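# Move the wooden block from bench to cart floor

## Task

Lift the wooden block from the bench and lay it flat on the cart's floor, at the handle end next to the profiles. Keep the drop flap open, and keep whatever was already in place still in place at the finish. Release the block and back away so that both grippers are empty and clear of the cart. The robot must stay upright, not tilted, and must touch nothing when it ends.

## Robot and tools

ROBOT. A Rainbow Robotics RB-Y1 in a physics simulation. It has a two-wheel differential base with two rear casters and cannot drive sideways. The base is 0.58 m wide, extends 0.10 m in front of the drive axle and 0.57 m behind it, and sweeps a 0.58 m radius when spinning in place. Above it is a folding torso (squat, shift, pitch, yaw), a head with pan and tilt, and two 7-joint arms, each ending in a parallel gripper. A camera case on each wrist sticks out sideways and can collide. There are three cameras: head_camera, left_wrist_camera and right_wrist_camera.

FRAMES. All positions are in metres. In the base frame the origin sits on the floor midway between the drive wheels, with x forward, y to the left and z up. The printed left_hand and right_hand points lie midway between the finger pads, 0.03 m behind the fingertips. Fingers point along the hand's -z axis and close along its x axis. The odometry frame is where the base frame was at the start. base_odometry counts only wheel rotation, so slipping or being shoved corrupts it. Its heading is in rad, positive to the left.

move. One action per call. The arguments cameras (a list of names, or ["all"]; [] for none) and blocking (true by default; false returns after about 0.5 s while motion continues) are not part of the action. Allowed mixes: base and/or joints, plus optional min_time_s and contact_limits; or target alone or with min_time_s; or contact_limits alone. A call with no action only reports.
- base: a velocity command, not a position. {"x_m_s": forward speed, "turn_rad_s": leftward turn rate, "for_s": duration}. Omitted values are 0. x_m_s is 0 or 0.005 to 1.5 in magnitude (negative reverses), turn_rad_s is 0 or 0.02 to 1.509 in magnitude, and for_s runs 0.1 to 5. It accelerates at about 0.4 m/s² (turns 0.5 rad/s²) and may coast up to about 3 s after for_s. Distance is roughly speed times for_s.
- joints: absolute targets keyed by joint name, in rad (grippers in m of clear opening, 0 to 0.1). Ranges: torso_squat_rad 0 to 1.2; torso_shift_rad -0.3 to 0.6; torso_pitch_rad -0.2 to 1.4 (positive bows forward); torso_yaw_rad -1.5 to 1.5 (positive turns left; lift both arms outward by at least 0.2 rad first). For the left arm: shoulder_pitch -2.356 to 2.356 (negative swings it forward and up), shoulder_roll 0 to 3.141 (outward), shoulder_yaw ±2.094, elbow -2.617 to 0.01 (negative bends), forearm_roll ±3.141, wrist_pitch -1.57 to 1.919, hand_roll ±2.705. The right arm is the same except right_shoulder_roll_rad, which runs -3.141 to 0 (negative is outward). head_pan_rad is -0.523 to 0.523 and head_tilt_rad -0.35 to 1.57 (positive looks down). The torso also has combined limits: squat+shift<=1.52, squat-shift+pitch<=1.57, shift+0.5pitch-0.4squat<=0.7, shift+0.3pitch-0.5squat<=0.39. Breaking one leaves the torso off_target.
- target: an absolute pose for one hand in the base frame. side is "left" or "right", x, y and z are in m (-3 to 3), and quat_wxyz is ordered w,x,y,z, as the hand lines print it. It is solved once into joint angles, so the hand travels on an arc. For long moves, use several short steps. It cannot start while another move is still running.
- min_time_s: 0.1 to 8 s, the shortest duration for the arm, head and torso motions.
- contact_limits: gripper current caps in mA, 200 to 672.5, keyed left_gripper_m or right_gripper_m. A cap persists until changed. Lower caps grip more softly.

wait: seconds (0 to 10) and cameras. It commands nothing and returns early once running moves settle. stop: brakes every running motion, which then holds in place. zoom_image: camera name plus region [x0,y0,x1,y1] in pixels of that camera's latest image, at most 504 by 504. read_manual: licence text only. finished_scene: scene (an integer). It ends the scene irreversibly, so call it only once the goal holds.

RESULTS. The move line reads done, or else the worst status among the motions. Hand status is reached (within 10 mm and 2°), short (with the remaining error) or refused (with a reason). Joint words: off_target (stopped away from its target, may still push); time_out; contact_stop (torso only); limit_stop_at_<name> (a built-in limit or self-collision guard); not_followed (the arm-collision check withheld the command); torque_fault; limit_stop_at_motor_heat. A contact_stop or time_out halts the whole torso or arm group. After a refusal or an unrequested stop, the rest of that reply's move, wait and finished_scene calls are skipped. on_its_own lists things the robot did by itself. lidar_m gives 12 ranges, one per 30° sector, starting straight ahead and going counter-clockwise, measured at 0.23 m height ("-" means nothing seen). wheel_motors_off=1 means the wheel drives are switched off. motor_effort shows wheel load in percent; a wheel at rest reading well above 30 suggests it is pushing on something. The result also reports joint torques and external torques, raw wrist force and torque (uncalibrated, offset up to 16 N), and motor temperatures.

GRASPING. To hold the block, command an opening at least 0.005 m narrower than the block. The gripper will then read off_target or done, and both are normal. Each arm is rated for 3 kg.

AVOID. Never let the arms strike or squeeze each other, camera cases and fingers included; a hard press ends the scene. Reaching a joint's load limit (for example elbow 33.8 N m, wrist 23.5 N m) causes a 10 s torque fault. A motor reaching 80 °C causes a heat fault, with MOTOR HOT shown from 65 °C. Do not drop the block or release it while it is moving. Do not slam into or hard-push furniture; the base does not stop on contact and can spin its wheels or tip. Bend or rise slowly when the arms are extended or loaded, and do not brake sharply while bowed forward, since the robot may fall over. Keep every wheel on the floor. Finish with the grippers open, the arms withdrawn and nothing in contact.

Each tool is called by a JSON object that holds its "fn" and its "kwargs", one argument or row to a line.

## Session

{"fn": "move", "kwargs": {

}}

Scene clock: 0.00 s.
Joint torques (N m): no reading
External joint torques (N m): no reading
Motor temperatures (°C): left_arm=[31 28 32 36 35 33 38] | right_arm=[34 31 32 30 36 36 34]
Wrist force (N): no reading
Wrist torque (N m): no reading
Wrist force, peak (N): no reading
base_odometry: x=+0.000 y=+0.000 heading=+0.000
lidar_m: 0.65 0.68 1.56 4.82 1.63 1.14 1.08 1.13 1.47 3.50 0.97 0.70
base_status: not commanded
joint_positions: torso_squat_rad=+0.350 torso_shift_rad=+0.000 torso_pitch_rad=+0.000 torso_yaw_rad=+0.000 left_shoulder_pitch_rad=+0.049 left_shoulder_roll_rad=+0.015 left_shoulder_yaw_rad=+0.041 left_elbow_rad=-0.149 left_forearm_roll_rad=+0.010 left_wrist_pitch_rad=-0.019 left_hand_roll_rad=+0.045 left_gripper_m=+0.099 right_shoulder_pitch_rad=-0.033 right_shoulder_roll_rad=-0.038 right_shoulder_yaw_rad=+0.024 right_elbow_rad=-0.125 right_forearm_roll_rad=-0.047 right_wrist_pitch_rad=+0.032 right_hand_roll_rad=-0.022 right_gripper_m=+0.099 head_pan_rad=+0.000 head_tilt_rad=+0.400
joint_status: not commanded
wheel_motors_off: 0
motor_effort: left_wheel=+0 right_wheel=+0
chest: x=-0.2280 y=+0.0001 z=+1.2475 quat_wxyz=(+1.000, +0.000, +0.000, +0.000) (m; base frame)
left_hand: x=-0.1861 y=+0.2354 z=+0.5638 quat_wxyz=(+0.997, +0.009, -0.062, +0.055) (m; base frame)
right_hand: x=-0.1506 y=-0.2464 z=+0.5666 quat_wxyz=(+0.998, -0.015, -0.063, -0.016) (m; base frame)
pictures: head_camera, left_wrist_camera, right_wrist_camera

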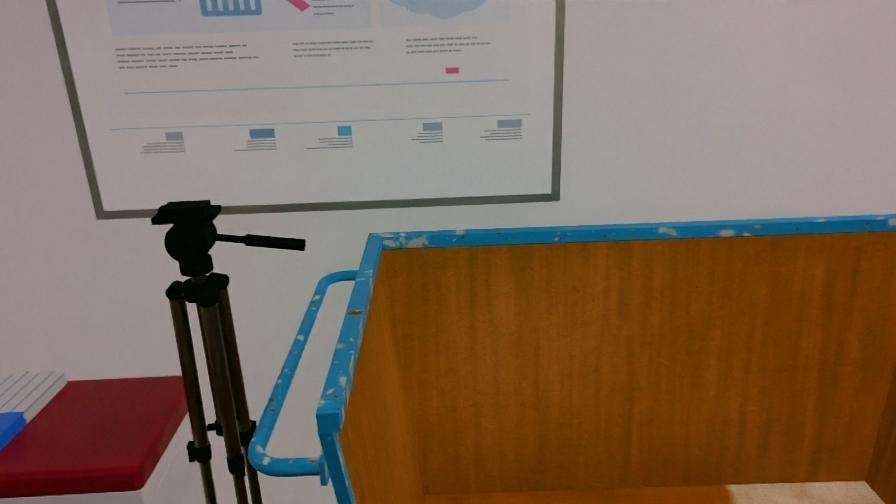

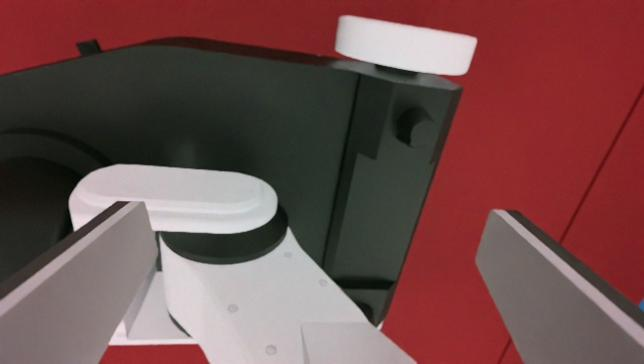

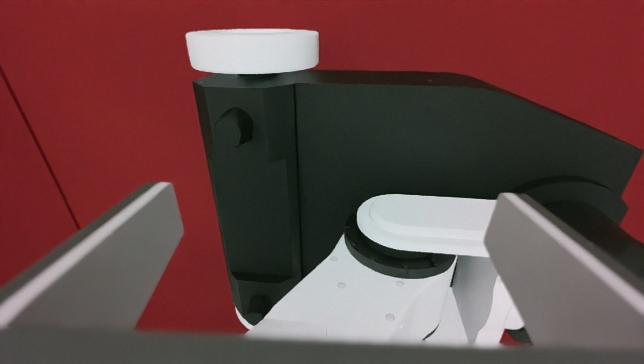

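{"fn": "move", "kwargs": {
  "joints": {"head_tilt_rad": 0.9},
  "cameras": ["head_camera"]
}}

{"fn": "move", "kwargs": {
  "joints": {"head_tilt_rad": 0.7, "head_pan_rad": -0.5},
  "cameras": ["head_camera"]
}}

{"fn": "move", "kwargs": {
  "joints": {"head_tilt_rad": 0.7, "head_pan_rad": 0.5},
  "cameras": ["head_camera"]
}}

Scene clock: 2.27 s.
Joint torques (N m): left_arm=[-1.04 -0.47 0.88 0.05 -0.16 -0.68 -0.02] | right_arm=[-2 -0.77 -0.69 0.07 -0.18 -0.23 -0.05]
External joint torques (N m): left_arm=[-0.41 -1.13 0.84 0.03 -0.17 -0.33 -0.02] | right_arm=[0.26 0.72 -0.64 0.38 -0.21 0.07 -0.05]
Wrist force (N): left_arm=[0.7 0.7 -7.9] | right_arm=[-1.7 0.7 -4.6]
Wrist torque (N m): left_arm=[-0.23 0.23 0.11] | right_arm=[-0.07 -0.05 -0.07]
Wrist force, peak (N): left_arm=[-0.2 1.9 -8.4] | right_arm=[-2.1 1.1 -5.4]
move: done
base_odometry: x=+0.000 y=+0.000 heading=+0.000
lidar_m: 0.65 0.69 1.56 4.83 1.63 1.13 1.07 1.13 1.47 3.52 0.98 0.69
base_status: not commanded
joint_positions: torso_squat_rad=+0.350 torso_shift_rad=+0.000 torso_pitch_rad=+0.000 torso_yaw_rad=+0.000 left_shoulder_pitch_rad=+0.049 left_shoulder_roll_rad=+0.015 left_shoulder_yaw_rad=+0.041 left_elbow_rad=-0.149 left_forearm_roll_rad=+0.010 left_wrist_pitch_rad=-0.019 left_hand_roll_rad=+0.045 left_gripper_m=+0.099 right_shoulder_pitch_rad=-0.033 right_shoulder_roll_rad=-0.038 right_shoulder_yaw_rad=+0.024 right_elbow_rad=-0.125 right_forearm_roll_rad=-0.047 right_wrist_pitch_rad=+0.032 right_hand_roll_rad=-0.022 right_gripper_m=+0.099 head_pan_rad=+0.000 head_tilt_rad=+0.900
joint_status: all done
wheel_motors_off: 0
motor_effort: left_wheel=+1(1) right_wheel=+0(3)
chest: x=-0.2280 y=+0.0001 z=+1.2475 quat_wxyz=(+1.000, +0.000, +0.000, +0.000) (m; base frame)
left_hand: x=-0.1861 y=+0.2354 z=+0.5638 quat_wxyz=(+0.997, +0.009, -0.062, +0.055) (m; base frame)
right_hand: x=-0.1506 y=-0.2464 z=+0.5666 quat_wxyz=(+0.998, -0.015, -0.063, -0.016) (m; base frame)
pictures: head_camera
camera_calibration:
head_camera: T_world_to_cam=[[-0.00752545, -0.999504, -0.0305734, 0.0419166], [-0.746479, 0.0259588, -0.664902, 0.860292], [0.665366, 0.0178187, -0.746305, 1.16253], [0, 0, 0, 1]] pos_world=[-0.131004, -0.00115113, 1.44089]

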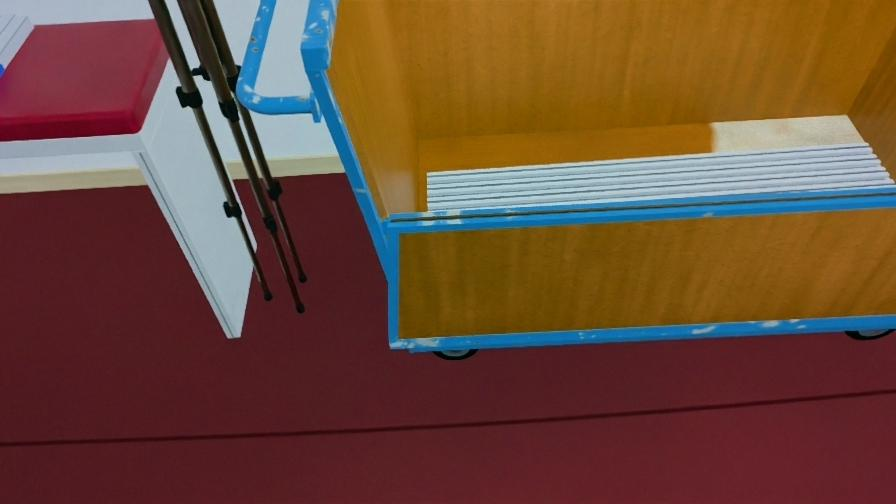

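Scene clock: 3.27 s.
Joint torques (N m): left_arm=[-0.92 -0.1 0.84 0.07 0.03 -0.56 -0.06] | right_arm=[-2.29 -1.13 -0.67 0.08 -0.13 -0.34 -0.02]
External joint torques (N m): left_arm=[-0.3 -0.76 0.8 0.05 0.02 -0.21 -0.06] | right_arm=[-0.04 0.36 -0.62 0.39 -0.17 -0.05 -0.02]
Wrist force (N): left_arm=[0.6 1.8 -7.5] | right_arm=[-2.1 0.9 -4.8]
Wrist torque (N m): left_arm=[-0.35 0.26 0.12] | right_arm=[-0.10 -0.08 -0.07]
Wrist force, peak (N): left_arm=[-0.2 1.4 -8.4] | right_arm=[-2.1 1.0 -5.5]
move: done
base_odometry: x=+0.000 y=+0.000 heading=+0.000
lidar_m: 0.65 0.68 1.56 4.84 1.62 1.14 1.08 1.11 1.47 3.51 0.97 0.69
base_status: not commanded
joint_positions: torso_squat_rad=+0.350 torso_shift_rad=+0.000 torso_pitch_rad=+0.000 torso_yaw_rad=+0.000 left_shoulder_pitch_rad=+0.049 left_shoulder_roll_rad=+0.015 left_shoulder_yaw_rad=+0.041 left_elbow_rad=-0.149 left_forearm_roll_rad=+0.010 left_wrist_pitch_rad=-0.019 left_hand_roll_rad=+0.045 left_gripper_m=+0.099 right_shoulder_pitch_rad=-0.033 right_shoulder_roll_rad=-0.038 right_shoulder_yaw_rad=+0.024 right_elbow_rad=-0.125 right_forearm_roll_rad=-0.047 right_wrist_pitch_rad=+0.032 right_hand_roll_rad=-0.022 right_gripper_m=+0.099 head_pan_rad=-0.500 head_tilt_rad=+0.700
joint_status: all done
wheel_motors_off: 0
motor_effort: left_wheel=+0(1) right_wheel=+0(2)
chest: x=-0.2280 y=+0.0001 z=+1.2475 quat_wxyz=(+1.000, +0.000, +0.000, +0.000) (m; base frame)
left_hand: x=-0.1861 y=+0.2354 z=+0.5638 quat_wxyz=(+0.997, +0.009, -0.062, +0.055) (m; base frame)
right_hand: x=-0.1506 y=-0.2464 z=+0.5666 quat_wxyz=(+0.998, -0.015, -0.063, -0.016) (m; base frame)
pictures: head_camera
camera_calibration:
head_camera: T_world_to_cam=[[-0.48033, -0.876525, -0.0314285, -0.0542606], [-0.513659, 0.310165, -0.79997, 1.10374], [0.710941, -0.368106, -0.599217, 0.959038], [0, 0, 0, 1]] pos_world=[-0.140939, -0.0368739, 1.45592]

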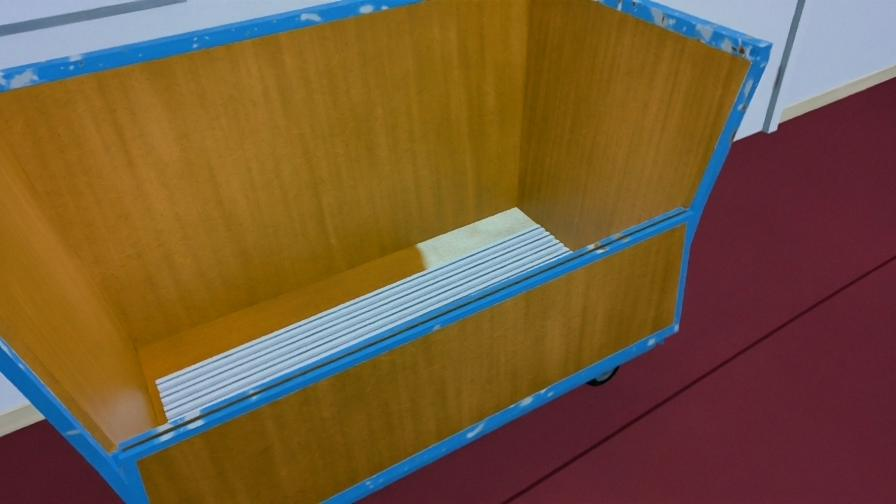

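Scene clock: 4.60 s.
Joint torques (N m): left_arm=[-1.07 -0.07 0.77 -0.02 -0.02 -0.67 -0.02] | right_arm=[-2.29 -1.08 -0.79 -0.21 -0.14 -0.24 0.04]
External joint torques (N m): left_arm=[-0.44 -0.73 0.73 -0.03 -0.02 -0.32 -0.02] | right_arm=[-0.03 0.41 -0.74 0.1 -0.18 0.05 0.03]
Wrist force (N): left_arm=[-0.2 1.1 -7.8] | right_arm=[-2.0 1.0 -5.6]
Wrist torque (N m): left_arm=[-0.26 0.09 0.12] | right_arm=[-0.10 -0.06 -0.09]
Wrist force, peak (N): left_arm=[0.3 1.8 -8.5] | right_arm=[-1.6 1.5 -5.6]
move: done
base_odometry: x=+0.000 y=+0.000 heading=+0.000
lidar_m: 0.65 0.68 1.55 4.81 1.62 1.13 1.07 1.13 1.46 3.49 0.98 0.70
base_status: not commanded
joint_positions: torso_squat_rad=+0.350 torso_shift_rad=+0.000 torso_pitch_rad=+0.000 torso_yaw_rad=+0.000 left_shoulder_pitch_rad=+0.049 left_shoulder_roll_rad=+0.015 left_shoulder_yaw_rad=+0.041 left_elbow_rad=-0.149 left_forearm_roll_rad=+0.010 left_wrist_pitch_rad=-0.019 left_hand_roll_rad=+0.045 left_gripper_m=+0.099 right_shoulder_pitch_rad=-0.033 right_shoulder_roll_rad=-0.038 right_shoulder_yaw_rad=+0.024 right_elbow_rad=-0.125 right_forearm_roll_rad=-0.047 right_wrist_pitch_rad=+0.032 right_hand_roll_rad=-0.022 right_gripper_m=+0.099 head_pan_rad=+0.500 head_tilt_rad=+0.700
joint_status: all done
wheel_motors_off: 0
motor_effort: left_wheel=+0(1) right_wheel=+1(2)
chest: x=-0.2280 y=+0.0001 z=+1.2475 quat_wxyz=(+1.000, +0.000, +0.000, +0.000) (m; base frame)
left_hand: x=-0.1861 y=+0.2354 z=+0.5638 quat_wxyz=(+0.997, +0.009, -0.062, +0.055) (m; base frame)
right_hand: x=-0.1506 y=-0.2464 z=+0.5666 quat_wxyz=(+0.998, -0.015, -0.063, -0.016) (m; base frame)
pictures: head_camera
camera_calibration:
head_camera: T_world_to_cam=[[0.478026, -0.877781, -0.0314978, 0.143225], [-0.53863, -0.264626, -0.799906, 1.09862], [0.693807, 0.399341, -0.599298, 0.955485], [0, 0, 0, 1]] pos_world=[-0.139639, 0.034878, 1.45592]

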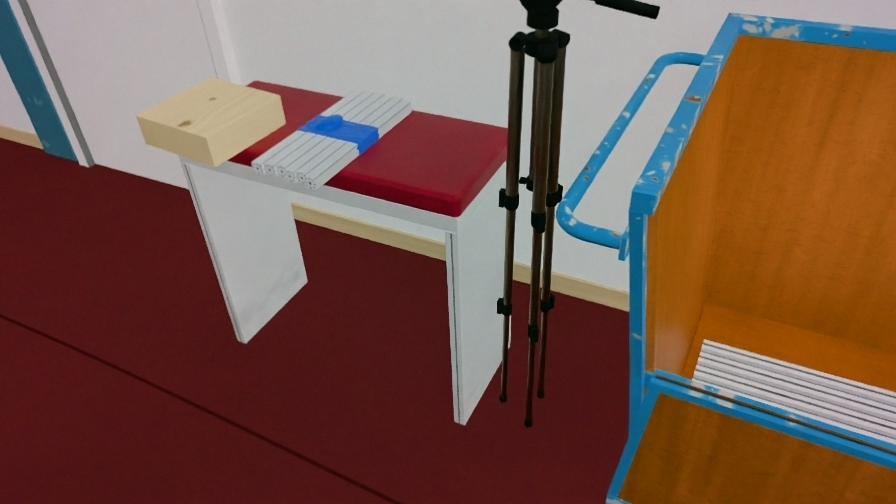

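{"fn": "zoom_image", "kwargs": {
  "camera": "head_camera",
  "region": [100, 50, 540, 300]
}}

Scaled by 1.145 from the camera's 896x504 image, which has a finer 1280x720 frame.

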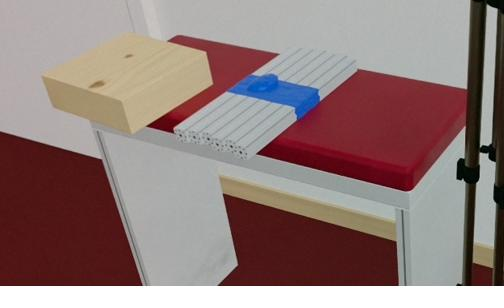

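{"fn": "move", "kwargs": {
  "joints": {"torso_squat_rad": 0.0, "head_tilt_rad": 0.8, "head_pan_rad": 0.0},
  "min_time_s": 2,
  "cameras": ["head_camera"]
}}

{"fn": "move", "kwargs": {
  "base": {"x_m_s": -0.2, "for_s": 1.5},
  "joints": {"head_tilt_rad": 0.7, "head_pan_rad": 0.0},
  "cameras": ["head_camera"]
}}

Scene clock: 27.30 s.
Joint torques (N m): left_arm=[-0.92 0.01 0.66 0.09 -0.15 -0.65 -0.05] | right_arm=[-2.25 -0.7 -0.62 0.1 -0.08 -0.25 0.09]
External joint torques (N m): left_arm=[-0.29 -0.65 0.62 0.07 -0.16 -0.3 -0.04] | right_arm=[0.01 0.79 -0.57 0.41 -0.11 0.04 0.09]
Wrist force (N): left_arm=[-0.2 1.1 -8.0] | right_arm=[-1.7 1.1 -4.3]
Wrist torque (N m): left_arm=[-0.31 0.10 0.08] | right_arm=[-0.07 -0.03 -0.10]
Wrist force, peak (N): left_arm=[-0.5 1.4 -8.4] | right_arm=[-1.8 1.2 -5.5]
move: done
base_odometry: x=+0.000 y=+0.000 heading=+0.000
lidar_m: 0.65 0.68 1.56 4.84 1.63 1.14 1.08 1.13 1.47 3.52 0.99 0.69
base_status: not commanded
joint_positions: torso_squat_rad=+0.000 torso_shift_rad=+0.000 torso_pitch_rad=+0.000 torso_yaw_rad=+0.000 left_shoulder_pitch_rad=+0.049 left_shoulder_roll_rad=+0.015 left_shoulder_yaw_rad=+0.041 left_elbow_rad=-0.149 left_forearm_roll_rad=+0.010 left_wrist_pitch_rad=-0.019 left_hand_roll_rad=+0.045 left_gripper_m=+0.099 right_shoulder_pitch_rad=-0.033 right_shoulder_roll_rad=-0.038 right_shoulder_yaw_rad=+0.024 right_elbow_rad=-0.125 right_forearm_roll_rad=-0.047 right_wrist_pitch_rad=+0.032 right_hand_roll_rad=-0.022 right_gripper_m=+0.099 head_pan_rad=+0.000 head_tilt_rad=+0.800
joint_status: all done
wheel_motors_off: 0
motor_effort: left_wheel=+0(1) right_wheel=-1(2)
chest: x=-0.2279 y=+0.0001 z=+1.2899 quat_wxyz=(+1.000, +0.000, +0.000, +0.000) (m; base frame)
left_hand: x=-0.1862 y=+0.2354 z=+0.6063 quat_wxyz=(+0.997, +0.009, -0.062, +0.055) (m; base frame)
right_hand: x=-0.1506 y=-0.2464 z=+0.6091 quat_wxyz=(+0.998, -0.015, -0.062, -0.016) (m; base frame)
pictures: head_camera
camera_calibration:
head_camera: T_world_to_cam=[[-0.00444072, -0.999504, -0.0311761, 0.0447503], [-0.676446, 0.0259635, -0.736035, 1.00906], [0.736479, 0.0178204, -0.676226, 1.10437], [0, 0, 0, 1]] pos_world=[-0.130574, -0.00115112, 1.49091]

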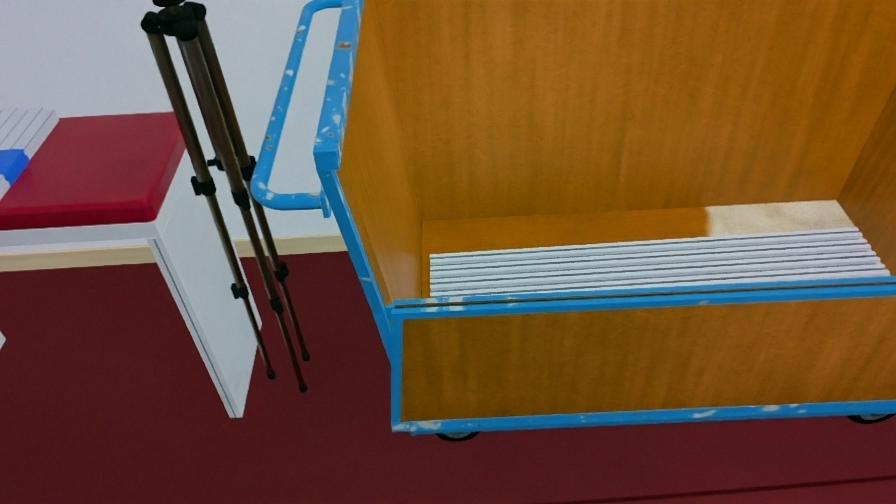

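Scene clock: 29.83 s.
Joint torques (N m): left_arm=[-1.14 -0.18 0.67 0.11 -0.01 -0.5 -0.02] | right_arm=[-2.32 -0.95 -0.85 0.03 -0.14 -0.34 -0.07]
External joint torques (N m): left_arm=[-0.51 -0.85 0.63 0.09 -0.02 -0.15 -0.02] | right_arm=[-0.06 0.54 -0.8 0.34 -0.18 -0.05 -0.08]
Wrist force (N): left_arm=[0.6 1.5 -7.9] | right_arm=[-1.9 1.0 -5.3]
Wrist torque (N m): left_arm=[-0.29 0.22 0.06] | right_arm=[-0.09 -0.08 -0.09]
Wrist force, peak (N): left_arm=[-0.5 0.9 -8.5] | right_arm=[-2.1 1.5 -5.4]
move: done
base_odometry: x=-0.300 y=+0.000 heading=+0.000
lidar_m: 0.95 1.28 1.73 3.87 1.16 0.83 0.78 0.81 1.07 2.57 1.42 1.01
base_status: done (sent for 1.5 of 1.5 s)
joint_positions: torso_squat_rad=+0.000 torso_shift_rad=+0.000 torso_pitch_rad=+0.000 torso_yaw_rad=+0.000 left_shoulder_pitch_rad=+0.049 left_shoulder_roll_rad=+0.015 left_shoulder_yaw_rad=+0.041 left_elbow_rad=-0.149 left_forearm_roll_rad=+0.010 left_wrist_pitch_rad=-0.019 left_hand_roll_rad=+0.045 left_gripper_m=+0.099 right_shoulder_pitch_rad=-0.033 right_shoulder_roll_rad=-0.038 right_shoulder_yaw_rad=+0.024 right_elbow_rad=-0.125 right_forearm_roll_rad=-0.047 right_wrist_pitch_rad=+0.032 right_hand_roll_rad=-0.022 right_gripper_m=+0.099 head_pan_rad=+0.000 head_tilt_rad=+0.700
joint_status: all done
wheel_motors_off: 0
motor_effort: left_wheel=+0(35) right_wheel=+0(26)
chest: x=-0.2280 y=+0.0001 z=+1.2899 quat_wxyz=(+1.000, +0.000, +0.000, +0.000) (m; base frame)
left_hand: x=-0.1862 y=+0.2354 z=+0.6063 quat_wxyz=(+0.997, +0.009, -0.062, +0.055) (m; base frame)
right_hand: x=-0.1506 y=-0.2464 z=+0.6091 quat_wxyz=(+0.998, -0.015, -0.063, -0.016) (m; base frame)
pictures: head_camera
camera_calibration:
head_camera: T_world_to_cam=[[-0.00129999, -0.999504, -0.0314624, 0.0458228], [-0.599497, 0.0259607, -0.799956, 1.12004], [0.800376, 0.0178217, -0.599233, 1.00294], [0, 0, 0, 1]] pos_world=[-0.131205, -0.00115113, 1.49842]

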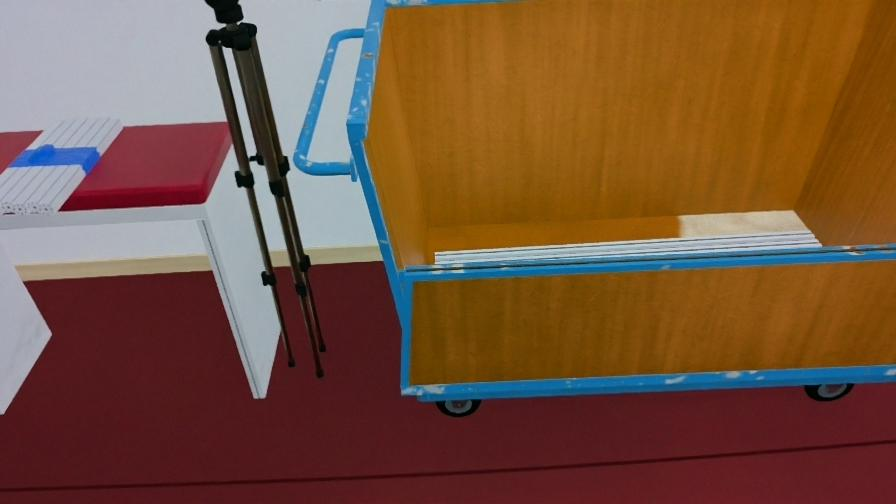

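{"fn": "move", "kwargs": {
  "base": {"turn_rad_s": 0.6, "for_s": 2.618},
  "cameras": ["head_camera"]
}}

Scene clock: 42.73 s.
Joint torques (N m): left_arm=[-0.91 -0.61 0.71 0.16 -0.14 -0.55 -0.05] | right_arm=[-2.09 -0.85 -0.8 -0.16 -0.18 -0.15 0.01]
External joint torques (N m): left_arm=[-0.28 -1.28 0.67 0.14 -0.15 -0.2 -0.05] | right_arm=[0.17 0.64 -0.75 0.15 -0.21 0.14 0]
Wrist force (N): left_arm=[-0.1 1.4 -7.6] | right_arm=[-1.8 0.9 -5.4]
Wrist torque (N m): left_arm=[-0.30 0.14 0.09] | right_arm=[-0.08 -0.07 -0.11]
Wrist force, peak (N): left_arm=[-0.8 1.2 -8.6] | right_arm=[-1.7 1.3 -5.5]
move: done
base_odometry: x=-0.300 y=+0.000 heading=+1.579
lidar_m: 3.55 1.13 0.82 0.77 0.80 1.06 2.70 1.47 1.06 0.99 1.28 1.73
base_status: done (sent for 2.63 of 2.63 s)
joint_positions: torso_squat_rad=+0.000 torso_shift_rad=+0.000 torso_pitch_rad=+0.000 torso_yaw_rad=+0.000 left_shoulder_pitch_rad=+0.049 left_shoulder_roll_rad=+0.015 left_shoulder_yaw_rad=+0.041 left_elbow_rad=-0.149 left_forearm_roll_rad=+0.010 left_wrist_pitch_rad=-0.019 left_hand_roll_rad=+0.045 left_gripper_m=+0.099 right_shoulder_pitch_rad=-0.033 right_shoulder_roll_rad=-0.038 right_shoulder_yaw_rad=+0.024 right_elbow_rad=-0.125 right_forearm_roll_rad=-0.047 right_wrist_pitch_rad=+0.032 right_hand_roll_rad=-0.022 right_gripper_m=+0.099 head_pan_rad=+0.000 head_tilt_rad=+0.700
joint_status: not commanded
wheel_motors_off: 0
motor_effort: left_wheel=+7(44) right_wheel=+21(55)
chest: x=-0.2280 y=+0.0001 z=+1.2899 quat_wxyz=(+1.000, +0.000, +0.000, +0.000) (m; base frame)
left_hand: x=-0.1862 y=+0.2354 z=+0.6063 quat_wxyz=(+0.997, +0.009, -0.062, +0.055) (m; base frame)
right_hand: x=-0.1506 y=-0.2464 z=+0.6091 quat_wxyz=(+0.998, -0.015, -0.062, -0.016) (m; base frame)
pictures: head_camera
camera_calibration:
head_camera: T_world_to_cam=[[-0.00129999, -0.999504, -0.0314624, 0.0457228], [-0.599497, 0.0259607, -0.799956, 1.12005], [0.800376, 0.0178217, -0.599233, 1.00294], [0, 0, 0, 1]] pos_world=[-0.131205, -0.00125113, 1.49842]

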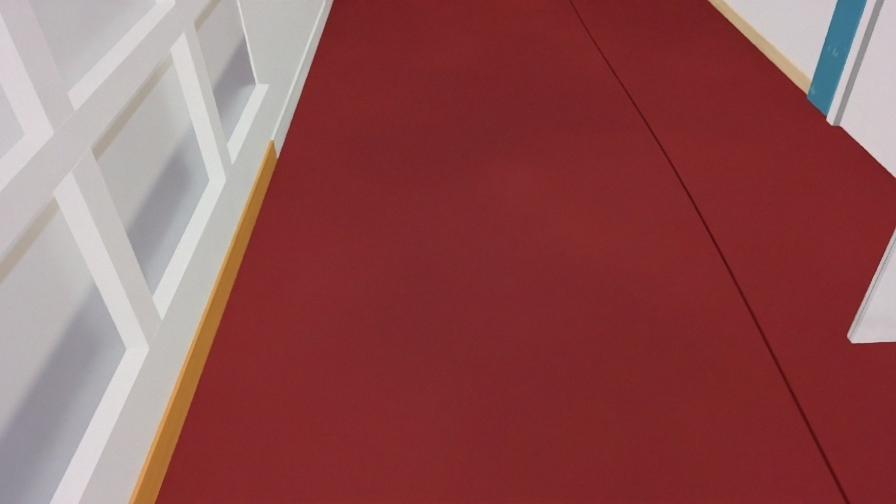

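{"fn": "move", "kwargs": {
  "base": {"x_m_s": 0.4, "for_s": 3.1}
}}

{"fn": "move", "kwargs": {
  "base": {"turn_rad_s": -0.6, "for_s": 2.63},
  "joints": {"head_tilt_rad": 0.75},
  "cameras": ["head_camera"]
}}

Scene clock: 48.30 s.
Joint torques (N m): left_arm=[-0.72 0.02 0.95 0.19 -0.08 -0.65 0.06] | right_arm=[-1.78 -0.89 -0.79 0.18 -0.25 -0.22 -0.09]
External joint torques (N m): left_arm=[-0.1 -0.64 0.91 0.17 -0.08 -0.29 0.06] | right_arm=[0.47 0.6 -0.74 0.49 -0.28 0.07 -0.1]
Wrist force (N): left_arm=[-0.2 0.6 -7.8] | right_arm=[-1.7 1.3 -5.0]
Wrist torque (N m): left_arm=[-0.23 0.10 0.10] | right_arm=[-0.13 -0.05 -0.10]
Wrist force, peak (N): left_arm=[-0.5 1.1 -8.3] | right_arm=[-2.3 1.4 -5.5]
move: done
base_odometry: x=-0.312 y=+1.240 heading=+1.581
lidar_m: 3.73 1.22 0.86 0.81 0.85 1.13 2.84 1.50 1.33 1.15 1.76 2.36
base_status: done (sent for 3.1 of 3.1 s)
joint_positions: torso_squat_rad=+0.000 torso_shift_rad=+0.000 torso_pitch_rad=+0.000 torso_yaw_rad=+0.000 left_shoulder_pitch_rad=+0.049 left_shoulder_roll_rad=+0.015 left_shoulder_yaw_rad=+0.041 left_elbow_rad=-0.149 left_forearm_roll_rad=+0.010 left_wrist_pitch_rad=-0.019 left_hand_roll_rad=+0.045 left_gripper_m=+0.099 right_shoulder_pitch_rad=-0.033 right_shoulder_roll_rad=-0.038 right_shoulder_yaw_rad=+0.024 right_elbow_rad=-0.125 right_forearm_roll_rad=-0.047 right_wrist_pitch_rad=+0.032 right_hand_roll_rad=-0.022 right_gripper_m=+0.099 head_pan_rad=+0.000 head_tilt_rad=+0.700
joint_status: not commanded
wheel_motors_off: 0
motor_effort: left_wheel=+19(49) right_wheel=-17(50)
chest: x=-0.2279 y=+0.0001 z=+1.2899 quat_wxyz=(+1.000, +0.000, +0.000, +0.000) (m; base frame)
left_hand: x=-0.1861 y=+0.2354 z=+0.6063 quat_wxyz=(+0.997, +0.009, -0.062, +0.055) (m; base frame)
right_hand: x=-0.1505 y=-0.2464 z=+0.6091 quat_wxyz=(+0.998, -0.015, -0.063, -0.016) (m; base frame)
pictures: none

Scene clock: 52.47 s.
Joint torques (N m): left_arm=[-0.86 -0.36 0.66 0.26 -0.12 -0.64 0] | right_arm=[-2.18 -0.68 -0.49 0.32 -0.11 -0.39 -0.02]
External joint torques (N m): left_arm=[-0.23 -1.02 0.62 0.25 -0.12 -0.28 0.01] | right_arm=[0.08 0.82 -0.44 0.63 -0.14 -0.1 -0.03]
Wrist force (N): left_arm=[0.2 1.2 -7.7] | right_arm=[-1.6 0.6 -5.0]
Wrist torque (N m): left_arm=[-0.29 0.17 0.13] | right_arm=[-0.06 -0.05 -0.08]
Wrist force, peak (N): left_arm=[0.1 2.0 -8.5] | right_arm=[-1.5 1.1 -5.6]
move: done
base_odometry: x=-0.312 y=+1.240 heading=+0.002
lidar_m: 1.13 1.76 2.30 4.05 1.24 0.87 0.81 0.85 1.11 2.67 1.45 1.32
base_status: done (sent for 2.63 of 2.63 s)
joint_positions: torso_squat_rad=+0.000 torso_shift_rad=+0.000 torso_pitch_rad=+0.000 torso_yaw_rad=+0.000 left_shoulder_pitch_rad=+0.049 left_shoulder_roll_rad=+0.015 left_shoulder_yaw_rad=+0.041 left_elbow_rad=-0.149 left_forearm_roll_rad=+0.010 left_wrist_pitch_rad=-0.019 left_hand_roll_rad=+0.045 left_gripper_m=+0.099 right_shoulder_pitch_rad=-0.033 right_shoulder_roll_rad=-0.038 right_shoulder_yaw_rad=+0.024 right_elbow_rad=-0.125 right_forearm_roll_rad=-0.047 right_wrist_pitch_rad=+0.032 right_hand_roll_rad=-0.022 right_gripper_m=+0.099 head_pan_rad=+0.000 head_tilt_rad=+0.750
joint_status: all done
wheel_motors_off: 0
motor_effort: left_wheel=+23(47) right_wheel=+2(51)
chest: x=-0.2280 y=+0.0001 z=+1.2899 quat_wxyz=(+1.000, +0.000, +0.000, +0.000) (m; base frame)
left_hand: x=-0.1861 y=+0.2354 z=+0.6063 quat_wxyz=(+0.997, +0.009, -0.062, +0.055) (m; base frame)
right_hand: x=-0.1505 y=-0.2464 z=+0.6091 quat_wxyz=(+0.998, -0.015, -0.063, -0.016) (m; base frame)
pictures: head_camera
camera_calibration:
head_camera: T_world_to_cam=[[-0.00279737, -0.999502, -0.0314229, 0.0453486], [-0.638741, 0.0259634, -0.768983, 1.06585], [0.769416, 0.01792, -0.638496, 1.05492], [0, 0, 0, 1]] pos_world=[-0.130744, -0.00125137, 1.49461]

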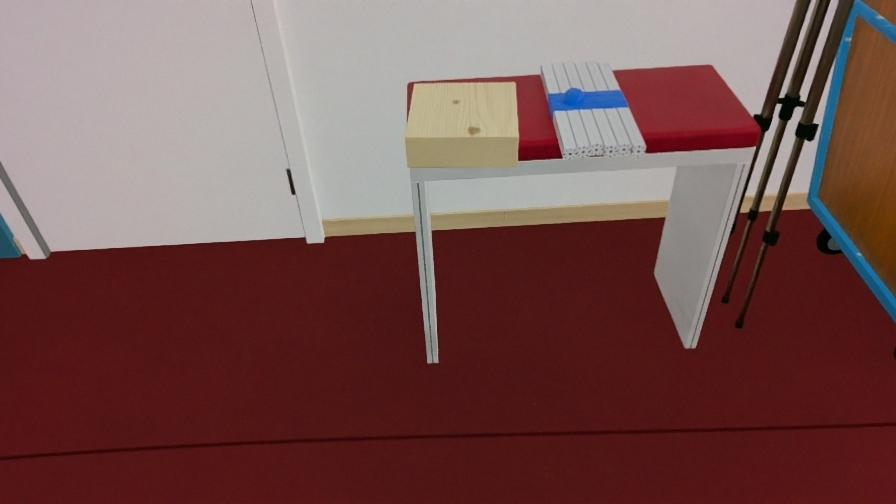

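{"fn": "zoom_image", "kwargs": {
  "camera": "head_camera",
  "region": [390, 50, 670, 200]
}}

Scaled by 1.800 from the camera's 896x504 image, which has a finer 1280x720 frame.

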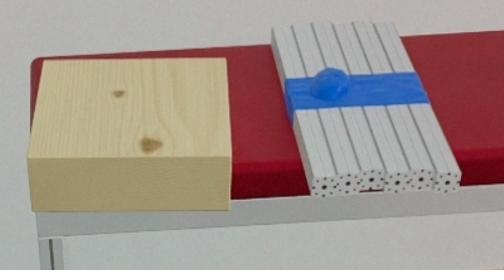

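{"fn": "move", "kwargs": {
  "base": {"x_m_s": 0.3, "for_s": 1.6},
  "joints": {"head_tilt_rad": 0.85},
  "cameras": ["head_camera"]
}}

{"fn": "zoom_image", "kwargs": {
  "camera": "head_camera",
  "region": [350, 150, 650, 350]
}}

Scene clock: 58.73 s.
Joint torques (N m): left_arm=[-0.16 0.1 0.78 0.15 0.02 -0.53 -0.1] | right_arm=[-2.02 -0.87 -0.47 0 -0.14 -0.23 -0.06]
External joint torques (N m): left_arm=[0.47 -0.56 0.73 0.13 0.02 -0.17 -0.1] | right_arm=[0.23 0.62 -0.42 0.31 -0.17 0.06 -0.06]
Wrist force (N): left_arm=[0.2 1.0 -8.0] | right_arm=[-1.8 1.0 -5.3]
Wrist torque (N m): left_arm=[-0.28 0.20 0.07] | right_arm=[-0.07 -0.06 -0.11]
Wrist force, peak (N): left_arm=[0.7 1.5 -8.4] | right_arm=[-2.1 1.2 -5.6]
move: done
base_odometry: x=+0.168 y=+1.240 heading=+0.001
lidar_m: 0.64 1.29 1.70 4.08 1.96 1.38 1.29 1.34 1.79 2.13 1.08 0.90
base_status: done (sent for 1.6 of 1.6 s)
joint_positions: torso_squat_rad=+0.000 torso_shift_rad=+0.000 torso_pitch_rad=+0.000 torso_yaw_rad=+0.000 left_shoulder_pitch_rad=+0.049 left_shoulder_roll_rad=+0.015 left_shoulder_yaw_rad=+0.041 left_elbow_rad=-0.149 left_forearm_roll_rad=+0.010 left_wrist_pitch_rad=-0.019 left_hand_roll_rad=+0.045 left_gripper_m=+0.099 right_shoulder_pitch_rad=-0.033 right_shoulder_roll_rad=-0.038 right_shoulder_yaw_rad=+0.024 right_elbow_rad=-0.125 right_forearm_roll_rad=-0.047 right_wrist_pitch_rad=+0.032 right_hand_roll_rad=-0.022 right_gripper_m=+0.099 head_pan_rad=+0.000 head_tilt_rad=+0.850
joint_status: all done
wheel_motors_off: 0
motor_effort: left_wheel=-11(50) right_wheel=+13(49)
chest: x=-0.2280 y=+0.0001 z=+1.2899 quat_wxyz=(+1.000, +0.000, +0.000, +0.000) (m; base frame)
left_hand: x=-0.1860 y=+0.2354 z=+0.6063 quat_wxyz=(+0.997, +0.009, -0.062, +0.055) (m; base frame)
right_hand: x=-0.1505 y=-0.2464 z=+0.6091 quat_wxyz=(+0.998, -0.015, -0.062, -0.016) (m; base frame)
pictures: head_camera
camera_calibration:
head_camera: T_world_to_cam=[[-0.00599111, -0.999504, -0.0309138, 0.0439383], [-0.712357, 0.0259616, -0.701337, 0.949889], [0.701791, 0.0178199, -0.71216, 1.15079], [0, 0, 0, 1]] pos_world=[-0.130693, -0.00125112, 1.4871]

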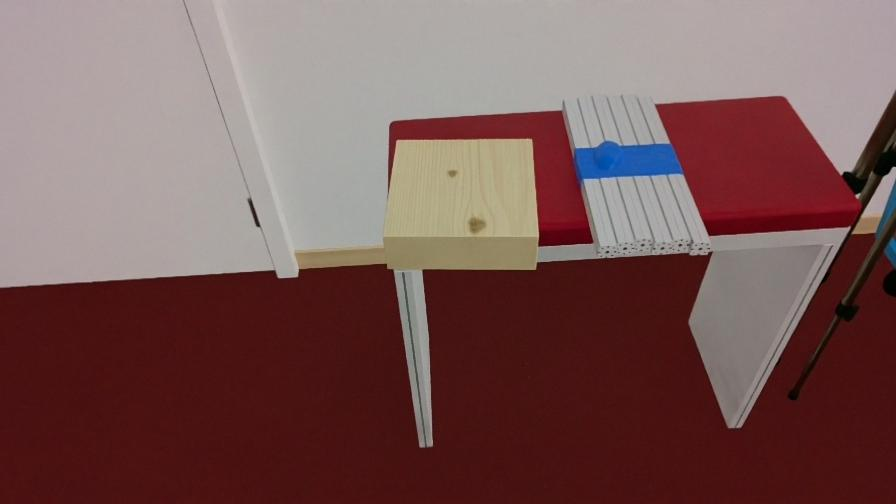

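Scaled by 1.680 from the camera's 896x504 image, which has a finer 1280x720 frame.

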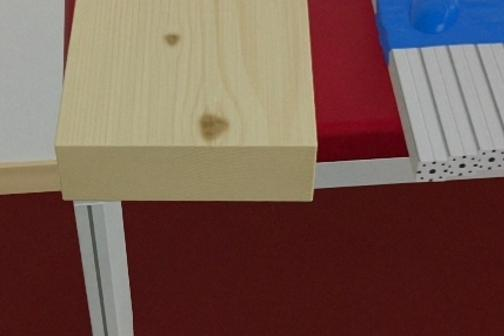

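{"fn": "move", "kwargs": {
  "base": {"x_m_s": -0.3, "for_s": 1.4}
}}

{"fn": "move", "kwargs": {
  "base": {"turn_rad_s": -0.6, "for_s": 2.6}
}}

{"fn": "move", "kwargs": {
  "base": {"x_m_s": 0.4, "for_s": 3.4}
}}

{"fn": "move", "kwargs": {
  "base": {"turn_rad_s": 0.6, "for_s": 2.6},
  "joints": {"head_tilt_rad": 0.85},
  "cameras": ["head_camera"]
}}

Scene clock: 124.87 s.
Joint torques (N m): left_arm=[-1.03 -0.03 0.55 0.24 -0.12 -0.6 -0.14] | right_arm=[-2.11 -1.08 -0.53 0.05 -0.18 -0.22 -0.03]
External joint torques (N m): left_arm=[-0.4 -0.69 0.51 0.23 -0.13 -0.25 -0.13] | right_arm=[0.15 0.41 -0.48 0.37 -0.21 0.07 -0.04]
Wrist force (N): left_arm=[-0.2 0.8 -7.4] | right_arm=[-1.3 0.6 -5.2]
Wrist torque (N m): left_arm=[-0.21 0.13 0.07] | right_arm=[-0.05 0.00 -0.12]
Wrist force, peak (N): left_arm=[0.4 1.2 -8.8] | right_arm=[-2.0 1.2 -5.5]
move: done
base_odometry: x=-0.252 y=+1.240 heading=-0.001
lidar_m: 1.07 1.71 2.23 4.37 1.33 0.93 0.87 0.91 1.20 2.83 1.41 1.26
base_status: done (sent for 1.4 of 1.4 s)
joint_positions: torso_squat_rad=+0.000 torso_shift_rad=+0.000 torso_pitch_rad=+0.000 torso_yaw_rad=+0.000 left_shoulder_pitch_rad=+0.049 left_shoulder_roll_rad=+0.015 left_shoulder_yaw_rad=+0.041 left_elbow_rad=-0.149 left_forearm_roll_rad=+0.010 left_wrist_pitch_rad=-0.019 left_hand_roll_rad=+0.045 left_gripper_m=+0.099 right_shoulder_pitch_rad=-0.033 right_shoulder_roll_rad=-0.038 right_shoulder_yaw_rad=+0.024 right_elbow_rad=-0.125 right_forearm_roll_rad=-0.047 right_wrist_pitch_rad=+0.032 right_hand_roll_rad=-0.022 right_gripper_m=+0.099 head_pan_rad=+0.000 head_tilt_rad=+0.850
joint_status: not commanded
wheel_motors_off: 0
motor_effort: left_wheel=-22(36) right_wheel=+22(58)
chest: x=-0.2280 y=+0.0001 z=+1.2899 quat_wxyz=(+1.000, +0.000, +0.000, +0.000) (m; base frame)
left_hand: x=-0.1861 y=+0.2354 z=+0.6063 quat_wxyz=(+0.997, +0.009, -0.062, +0.055) (m; base frame)
right_hand: x=-0.1506 y=-0.2464 z=+0.6091 quat_wxyz=(+0.998, -0.015, -0.063, -0.016) (m; base frame)
pictures: none

Scene clock: 129.00 s.
Joint torques (N m): left_arm=[-1.17 -0.25 0.73 0.03 -0.08 -0.6 -0.09] | right_arm=[-2.37 -0.91 -0.52 0.12 -0.14 -0.24 -0.04]
External joint torques (N m): left_arm=[-0.54 -0.91 0.69 0.02 -0.08 -0.24 -0.08] | right_arm=[-0.12 0.58 -0.47 0.43 -0.18 0.06 -0.05]
Wrist force (N): left_arm=[0.3 1.3 -7.3] | right_arm=[-1.7 1.1 -5.0]
Wrist torque (N m): left_arm=[-0.30 0.13 0.10] | right_arm=[-0.09 -0.05 -0.08]
Wrist force, peak (N): left_arm=[0.4 1.4 -8.4] | right_arm=[-2.0 1.0 -5.5]
move: done
base_odometry: x=-0.252 y=+1.240 heading=-1.561
lidar_m: 2.84 1.41 1.27 1.08 1.70 2.23 4.35 1.34 0.94 0.88 0.89 1.19
base_status: done (sent for 2.6 of 2.6 s)
joint_positions: torso_squat_rad=+0.000 torso_shift_rad=+0.000 torso_pitch_rad=+0.000 torso_yaw_rad=+0.000 left_shoulder_pitch_rad=+0.049 left_shoulder_roll_rad=+0.015 left_shoulder_yaw_rad=+0.041 left_elbow_rad=-0.149 left_forearm_roll_rad=+0.010 left_wrist_pitch_rad=-0.019 left_hand_roll_rad=+0.045 left_gripper_m=+0.099 right_shoulder_pitch_rad=-0.033 right_shoulder_roll_rad=-0.038 right_shoulder_yaw_rad=+0.024 right_elbow_rad=-0.125 right_forearm_roll_rad=-0.047 right_wrist_pitch_rad=+0.032 right_hand_roll_rad=-0.022 right_gripper_m=+0.099 head_pan_rad=+0.000 head_tilt_rad=+0.850
joint_status: not commanded
wheel_motors_off: 0
motor_effort: left_wheel=+19(57) right_wheel=+9(53)
chest: x=-0.2280 y=+0.0001 z=+1.2899 quat_wxyz=(+1.000, +0.000, +0.000, +0.000) (m; base frame)
left_hand: x=-0.1861 y=+0.2354 z=+0.6063 quat_wxyz=(+0.997, +0.009, -0.062, +0.055) (m; base frame)
right_hand: x=-0.1506 y=-0.2464 z=+0.6091 quat_wxyz=(+0.998, -0.015, -0.063, -0.016) (m; base frame)
pictures: none

Scene clock: 133.77 s.
Joint torques (N m): left_arm=[-0.32 -0.16 0.9 0.13 -0.11 -0.65 0.04] | right_arm=[-2.02 -1.17 -0.58 0.29 -0.1 -0.25 -0.01]
External joint torques (N m): left_arm=[0.3 -0.82 0.85 0.12 -0.11 -0.3 0.04] | right_arm=[0.23 0.32 -0.53 0.6 -0.14 0.04 -0.02]
Wrist force (N): left_arm=[-0.3 1.2 -7.6] | right_arm=[-1.3 0.9 -5.1]
Wrist torque (N m): left_arm=[-0.30 0.08 0.08] | right_arm=[-0.09 0.02 -0.11]
Wrist force, peak (N): left_arm=[0.1 0.9 -8.6] | right_arm=[-1.7 1.4 -5.5]
move: done
base_odometry: x=-0.240 y=-0.120 heading=-1.561
lidar_m: 2.57 2.65 0.99 0.92 0.95 1.83 4.04 1.24 0.86 0.81 0.81 1.09
base_status: done (sent for 3.4 of 3.4 s)
joint_positions: torso_squat_rad=+0.000 torso_shift_rad=+0.000 torso_pitch_rad=+0.000 torso_yaw_rad=+0.000 left_shoulder_pitch_rad=+0.049 left_shoulder_roll_rad=+0.015 left_shoulder_yaw_rad=+0.041 left_elbow_rad=-0.149 left_forearm_roll_rad=+0.010 left_wrist_pitch_rad=-0.019 left_hand_roll_rad=+0.045 left_gripper_m=+0.099 right_shoulder_pitch_rad=-0.033 right_shoulder_roll_rad=-0.038 right_shoulder_yaw_rad=+0.024 right_elbow_rad=-0.125 right_forearm_roll_rad=-0.047 right_wrist_pitch_rad=+0.032 right_hand_roll_rad=-0.022 right_gripper_m=+0.099 head_pan_rad=+0.000 head_tilt_rad=+0.850
joint_status: not commanded
wheel_motors_off: 0
motor_effort: left_wheel=+1(47) right_wheel=-1(49)
chest: x=-0.2280 y=+0.0001 z=+1.2899 quat_wxyz=(+1.000, +0.000, +0.000, +0.000) (m; base frame)
left_hand: x=-0.1860 y=+0.2354 z=+0.6063 quat_wxyz=(+0.997, +0.009, -0.062, +0.055) (m; base frame)
right_hand: x=-0.1505 y=-0.2464 z=+0.6091 quat_wxyz=(+0.998, -0.015, -0.063, -0.016) (m; base frame)
pictures: none

Scene clock: 137.90 s.
Joint torques (N m): left_arm=[-0.39 -0.3 0.95 0.17 0.02 -0.81 -0.14] | right_arm=[-2.09 -1.18 -0.51 0.23 -0.18 -0.17 0.03]
External joint torques (N m): left_arm=[0.24 -0.97 0.91 0.15 0.02 -0.45 -0.13] | right_arm=[0.16 0.3 -0.46 0.54 -0.22 0.12 0.02]
Wrist force (N): left_arm=[-0.3 1.8 -7.7] | right_arm=[-1.4 1.4 -5.1]
Wrist torque (N m): left_arm=[-0.34 0.09 0.05] | right_arm=[-0.13 -0.02 -0.11]
Wrist force, peak (N): left_arm=[0.1 1.0 -8.6] | right_arm=[-2.1 0.7 -5.8]
move: done
base_odometry: x=-0.240 y=-0.120 heading=-0.001
lidar_m: 0.93 0.97 1.83 4.01 1.20 0.83 0.80 0.83 1.08 2.58 2.67 1.00
base_status: done (sent for 2.6 of 2.6 s)
joint_positions: torso_squat_rad=+0.000 torso_shift_rad=+0.000 torso_pitch_rad=+0.000 torso_yaw_rad=+0.000 left_shoulder_pitch_rad=+0.049 left_shoulder_roll_rad=+0.015 left_shoulder_yaw_rad=+0.041 left_elbow_rad=-0.149 left_forearm_roll_rad=+0.010 left_wrist_pitch_rad=-0.019 left_hand_roll_rad=+0.045 left_gripper_m=+0.099 right_shoulder_pitch_rad=-0.033 right_shoulder_roll_rad=-0.038 right_shoulder_yaw_rad=+0.024 right_elbow_rad=-0.125 right_forearm_roll_rad=-0.047 right_wrist_pitch_rad=+0.032 right_hand_roll_rad=-0.022 right_gripper_m=+0.099 head_pan_rad=+0.000 head_tilt_rad=+0.850
joint_status: all done
wheel_motors_off: 0
motor_effort: left_wheel=+7(49) right_wheel=+21(48)
chest: x=-0.2280 y=+0.0001 z=+1.2899 quat_wxyz=(+1.000, +0.000, +0.000, +0.000) (m; base frame)
left_hand: x=-0.1861 y=+0.2354 z=+0.6063 quat_wxyz=(+0.997, +0.009, -0.062, +0.055) (m; base frame)
right_hand: x=-0.1505 y=-0.2464 z=+0.6091 quat_wxyz=(+0.998, -0.015, -0.063, -0.016) (m; base frame)
pictures: head_camera
camera_calibration:
head_camera: T_world_to_cam=[[-0.00599111, -0.999504, -0.0309138, 0.0439383], [-0.712357, 0.0259616, -0.701337, 0.949889], [0.701791, 0.0178199, -0.71216, 1.15079], [0, 0, 0, 1]] pos_world=[-0.130693, -0.00125112, 1.4871]

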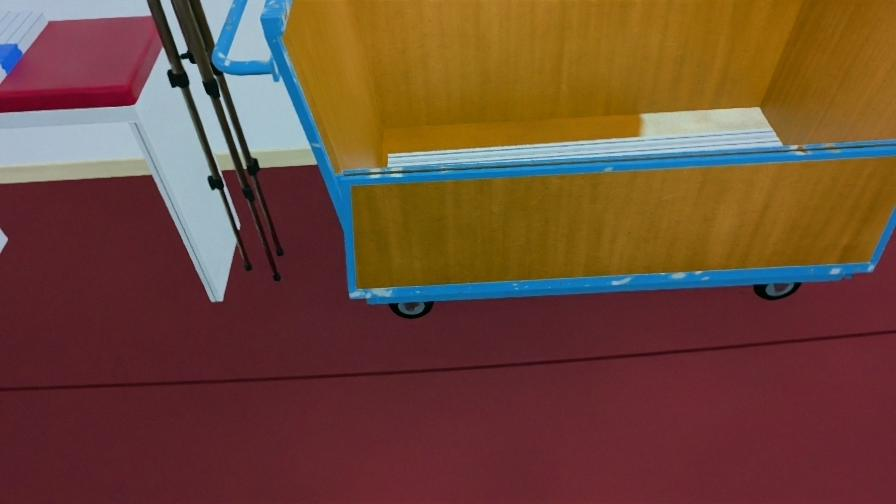

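{"fn": "move", "kwargs": {
  "base": {"x_m_s": 0.3, "for_s": 1.6},
  "joints": {"head_tilt_rad": 0.95, "torso_pitch_rad": 0.3, "torso_squat_rad": 0.2},
  "min_time_s": 2,
  "cameras": ["head_camera"]
}}

Scene clock: 142.23 s.
Joint torques (N m): left_arm=[6.8 -0.19 0.91 3.34 -0.01 -0.03 -0.01] | right_arm=[6.13 -0.63 -0.55 3.51 -0.06 0.37 -0.13]
External joint torques (N m): left_arm=[-0.75 -0.96 0.79 0.13 -0.01 -0.27 -0.02] | right_arm=[0.31 0.71 -0.39 0.8 -0.02 0.09 -0.12]
Wrist force (N): left_arm=[2.1 0.7 -7.6] | right_arm=[-0.1 1.4 -5.0]
Wrist torque (N m): left_arm=[-0.25 0.25 0.07] | right_arm=[-0.12 0.03 -0.10]
Wrist force, peak (N): left_arm=[1.7 1.0 -8.4] | right_arm=[-2.1 1.0 -5.6]
move: done
base_odometry: x=+0.240 y=-0.120 heading=-0.001
lidar_m: 0.45 0.46 0.95 4.12 1.93 1.35 1.27 1.32 1.74 4.14 0.70 0.48
base_status: done (sent for 1.6 of 1.6 s)
joint_positions: torso_squat_rad=+0.200 torso_shift_rad=+0.000 torso_pitch_rad=+0.300 torso_yaw_rad=+0.000 left_shoulder_pitch_rad=+0.049 left_shoulder_roll_rad=+0.015 left_shoulder_yaw_rad=+0.041 left_elbow_rad=-0.149 left_forearm_roll_rad=+0.010 left_wrist_pitch_rad=-0.019 left_hand_roll_rad=+0.045 left_gripper_m=+0.099 right_shoulder_pitch_rad=-0.033 right_shoulder_roll_rad=-0.038 right_shoulder_yaw_rad=+0.024 right_elbow_rad=-0.125 right_forearm_roll_rad=-0.047 right_wrist_pitch_rad=+0.032 right_hand_roll_rad=-0.022 right_gripper_m=+0.099 head_pan_rad=+0.000 head_tilt_rad=+0.950
joint_status: all done
wheel_motors_off: 0
motor_effort: left_wheel=+9(49) right_wheel=-9(50)
chest: x=-0.1365 y=+0.0001 z=+1.2621 quat_wxyz=(+0.989, +0.000, +0.149, +0.000) (m; base frame)
left_hand: x=-0.2985 y=+0.2354 z=+0.5967 quat_wxyz=(+0.995, +0.017, +0.088, +0.053) (m; base frame)
right_hand: x=-0.2637 y=-0.2464 z=+0.5888 quat_wxyz=(+0.996, -0.018, +0.087, -0.014) (m; base frame)
pictures: head_camera
camera_calibration:
head_camera: T_world_to_cam=[[-0.0176497, -0.999502, -0.0261764, 0.0359952], [-0.929225, 0.026062, -0.368594, 0.532589], [0.369092, 0.0178182, -0.929222, 1.31033], [0, 0, 0, 1]] pos_world=[0.0118968, -0.00125082, 1.41484]

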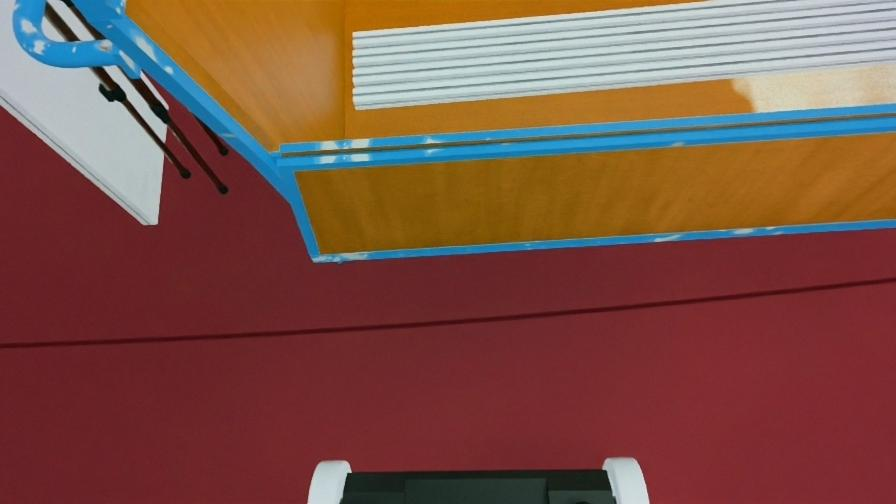

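{"fn": "move", "kwargs": {
  "joints": {"head_tilt_rad": 0.65, "head_pan_rad": -0.2},
  "cameras": ["head_camera"]
}}

Scene clock: 143.93 s.
Joint torques (N m): left_arm=[6.78 -0.29 0.92 3.51 -0.1 -0.01 -0.06] | right_arm=[6.43 -0.77 -0.76 3.35 -0.05 0.39 -0.11]
External joint torques (N m): left_arm=[-0.76 -1.06 0.8 0.3 -0.1 -0.25 -0.07] | right_arm=[0.62 0.58 -0.6 0.64 -0.02 0.11 -0.1]
Wrist force (N): left_arm=[2.2 1.2 -7.7] | right_arm=[0.0 0.7 -5.0]
Wrist torque (N m): left_arm=[-0.27 0.29 0.05] | right_arm=[-0.04 0.04 -0.10]
Wrist force, peak (N): left_arm=[2.2 1.3 -8.2] | right_arm=[0.4 1.1 -5.4]
move: done
base_odometry: x=+0.240 y=-0.120 heading=-0.001
lidar_m: 0.45 0.47 0.96 4.14 1.93 1.35 1.27 1.32 1.73 4.15 0.68 0.48
base_status: not commanded
joint_positions: torso_squat_rad=+0.200 torso_shift_rad=+0.000 torso_pitch_rad=+0.300 torso_yaw_rad=+0.000 left_shoulder_pitch_rad=+0.049 left_shoulder_roll_rad=+0.015 left_shoulder_yaw_rad=+0.041 left_elbow_rad=-0.149 left_forearm_roll_rad=+0.010 left_wrist_pitch_rad=-0.019 left_hand_roll_rad=+0.045 left_gripper_m=+0.099 right_shoulder_pitch_rad=-0.033 right_shoulder_roll_rad=-0.038 right_shoulder_yaw_rad=+0.024 right_elbow_rad=-0.125 right_forearm_roll_rad=-0.047 right_wrist_pitch_rad=+0.032 right_hand_roll_rad=-0.022 right_gripper_m=+0.099 head_pan_rad=-0.200 head_tilt_rad=+0.650
joint_status: all done
wheel_motors_off: 0
motor_effort: left_wheel=+10(10) right_wheel=-9(11)
chest: x=-0.1365 y=+0.0001 z=+1.2621 quat_wxyz=(+0.989, +0.000, +0.149, +0.000) (m; base frame)
left_hand: x=-0.2985 y=+0.2354 z=+0.5967 quat_wxyz=(+0.995, +0.017, +0.088, +0.053) (m; base frame)
right_hand: x=-0.2637 y=-0.2464 z=+0.5888 quat_wxyz=(+0.996, -0.018, +0.087, -0.014) (m; base frame)
pictures: head_camera
camera_calibration:
head_camera: T_world_to_cam=[[-0.198756, -0.979637, 0.028428, -0.0531957], [-0.763254, 0.136529, -0.631509, 0.922253], [0.614768, -0.147214, -0.774847, 1.10076], [0, 0, 0, 1]] pos_world=[0.0166301, -0.01598, 1.43684]

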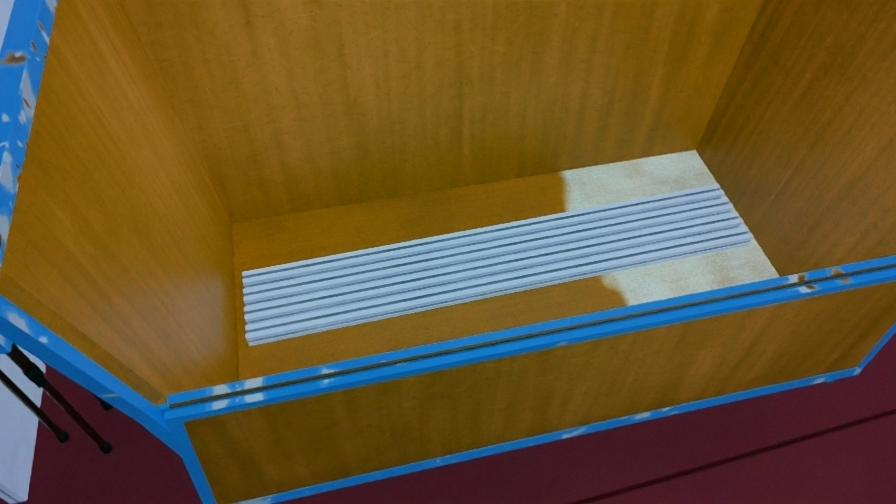

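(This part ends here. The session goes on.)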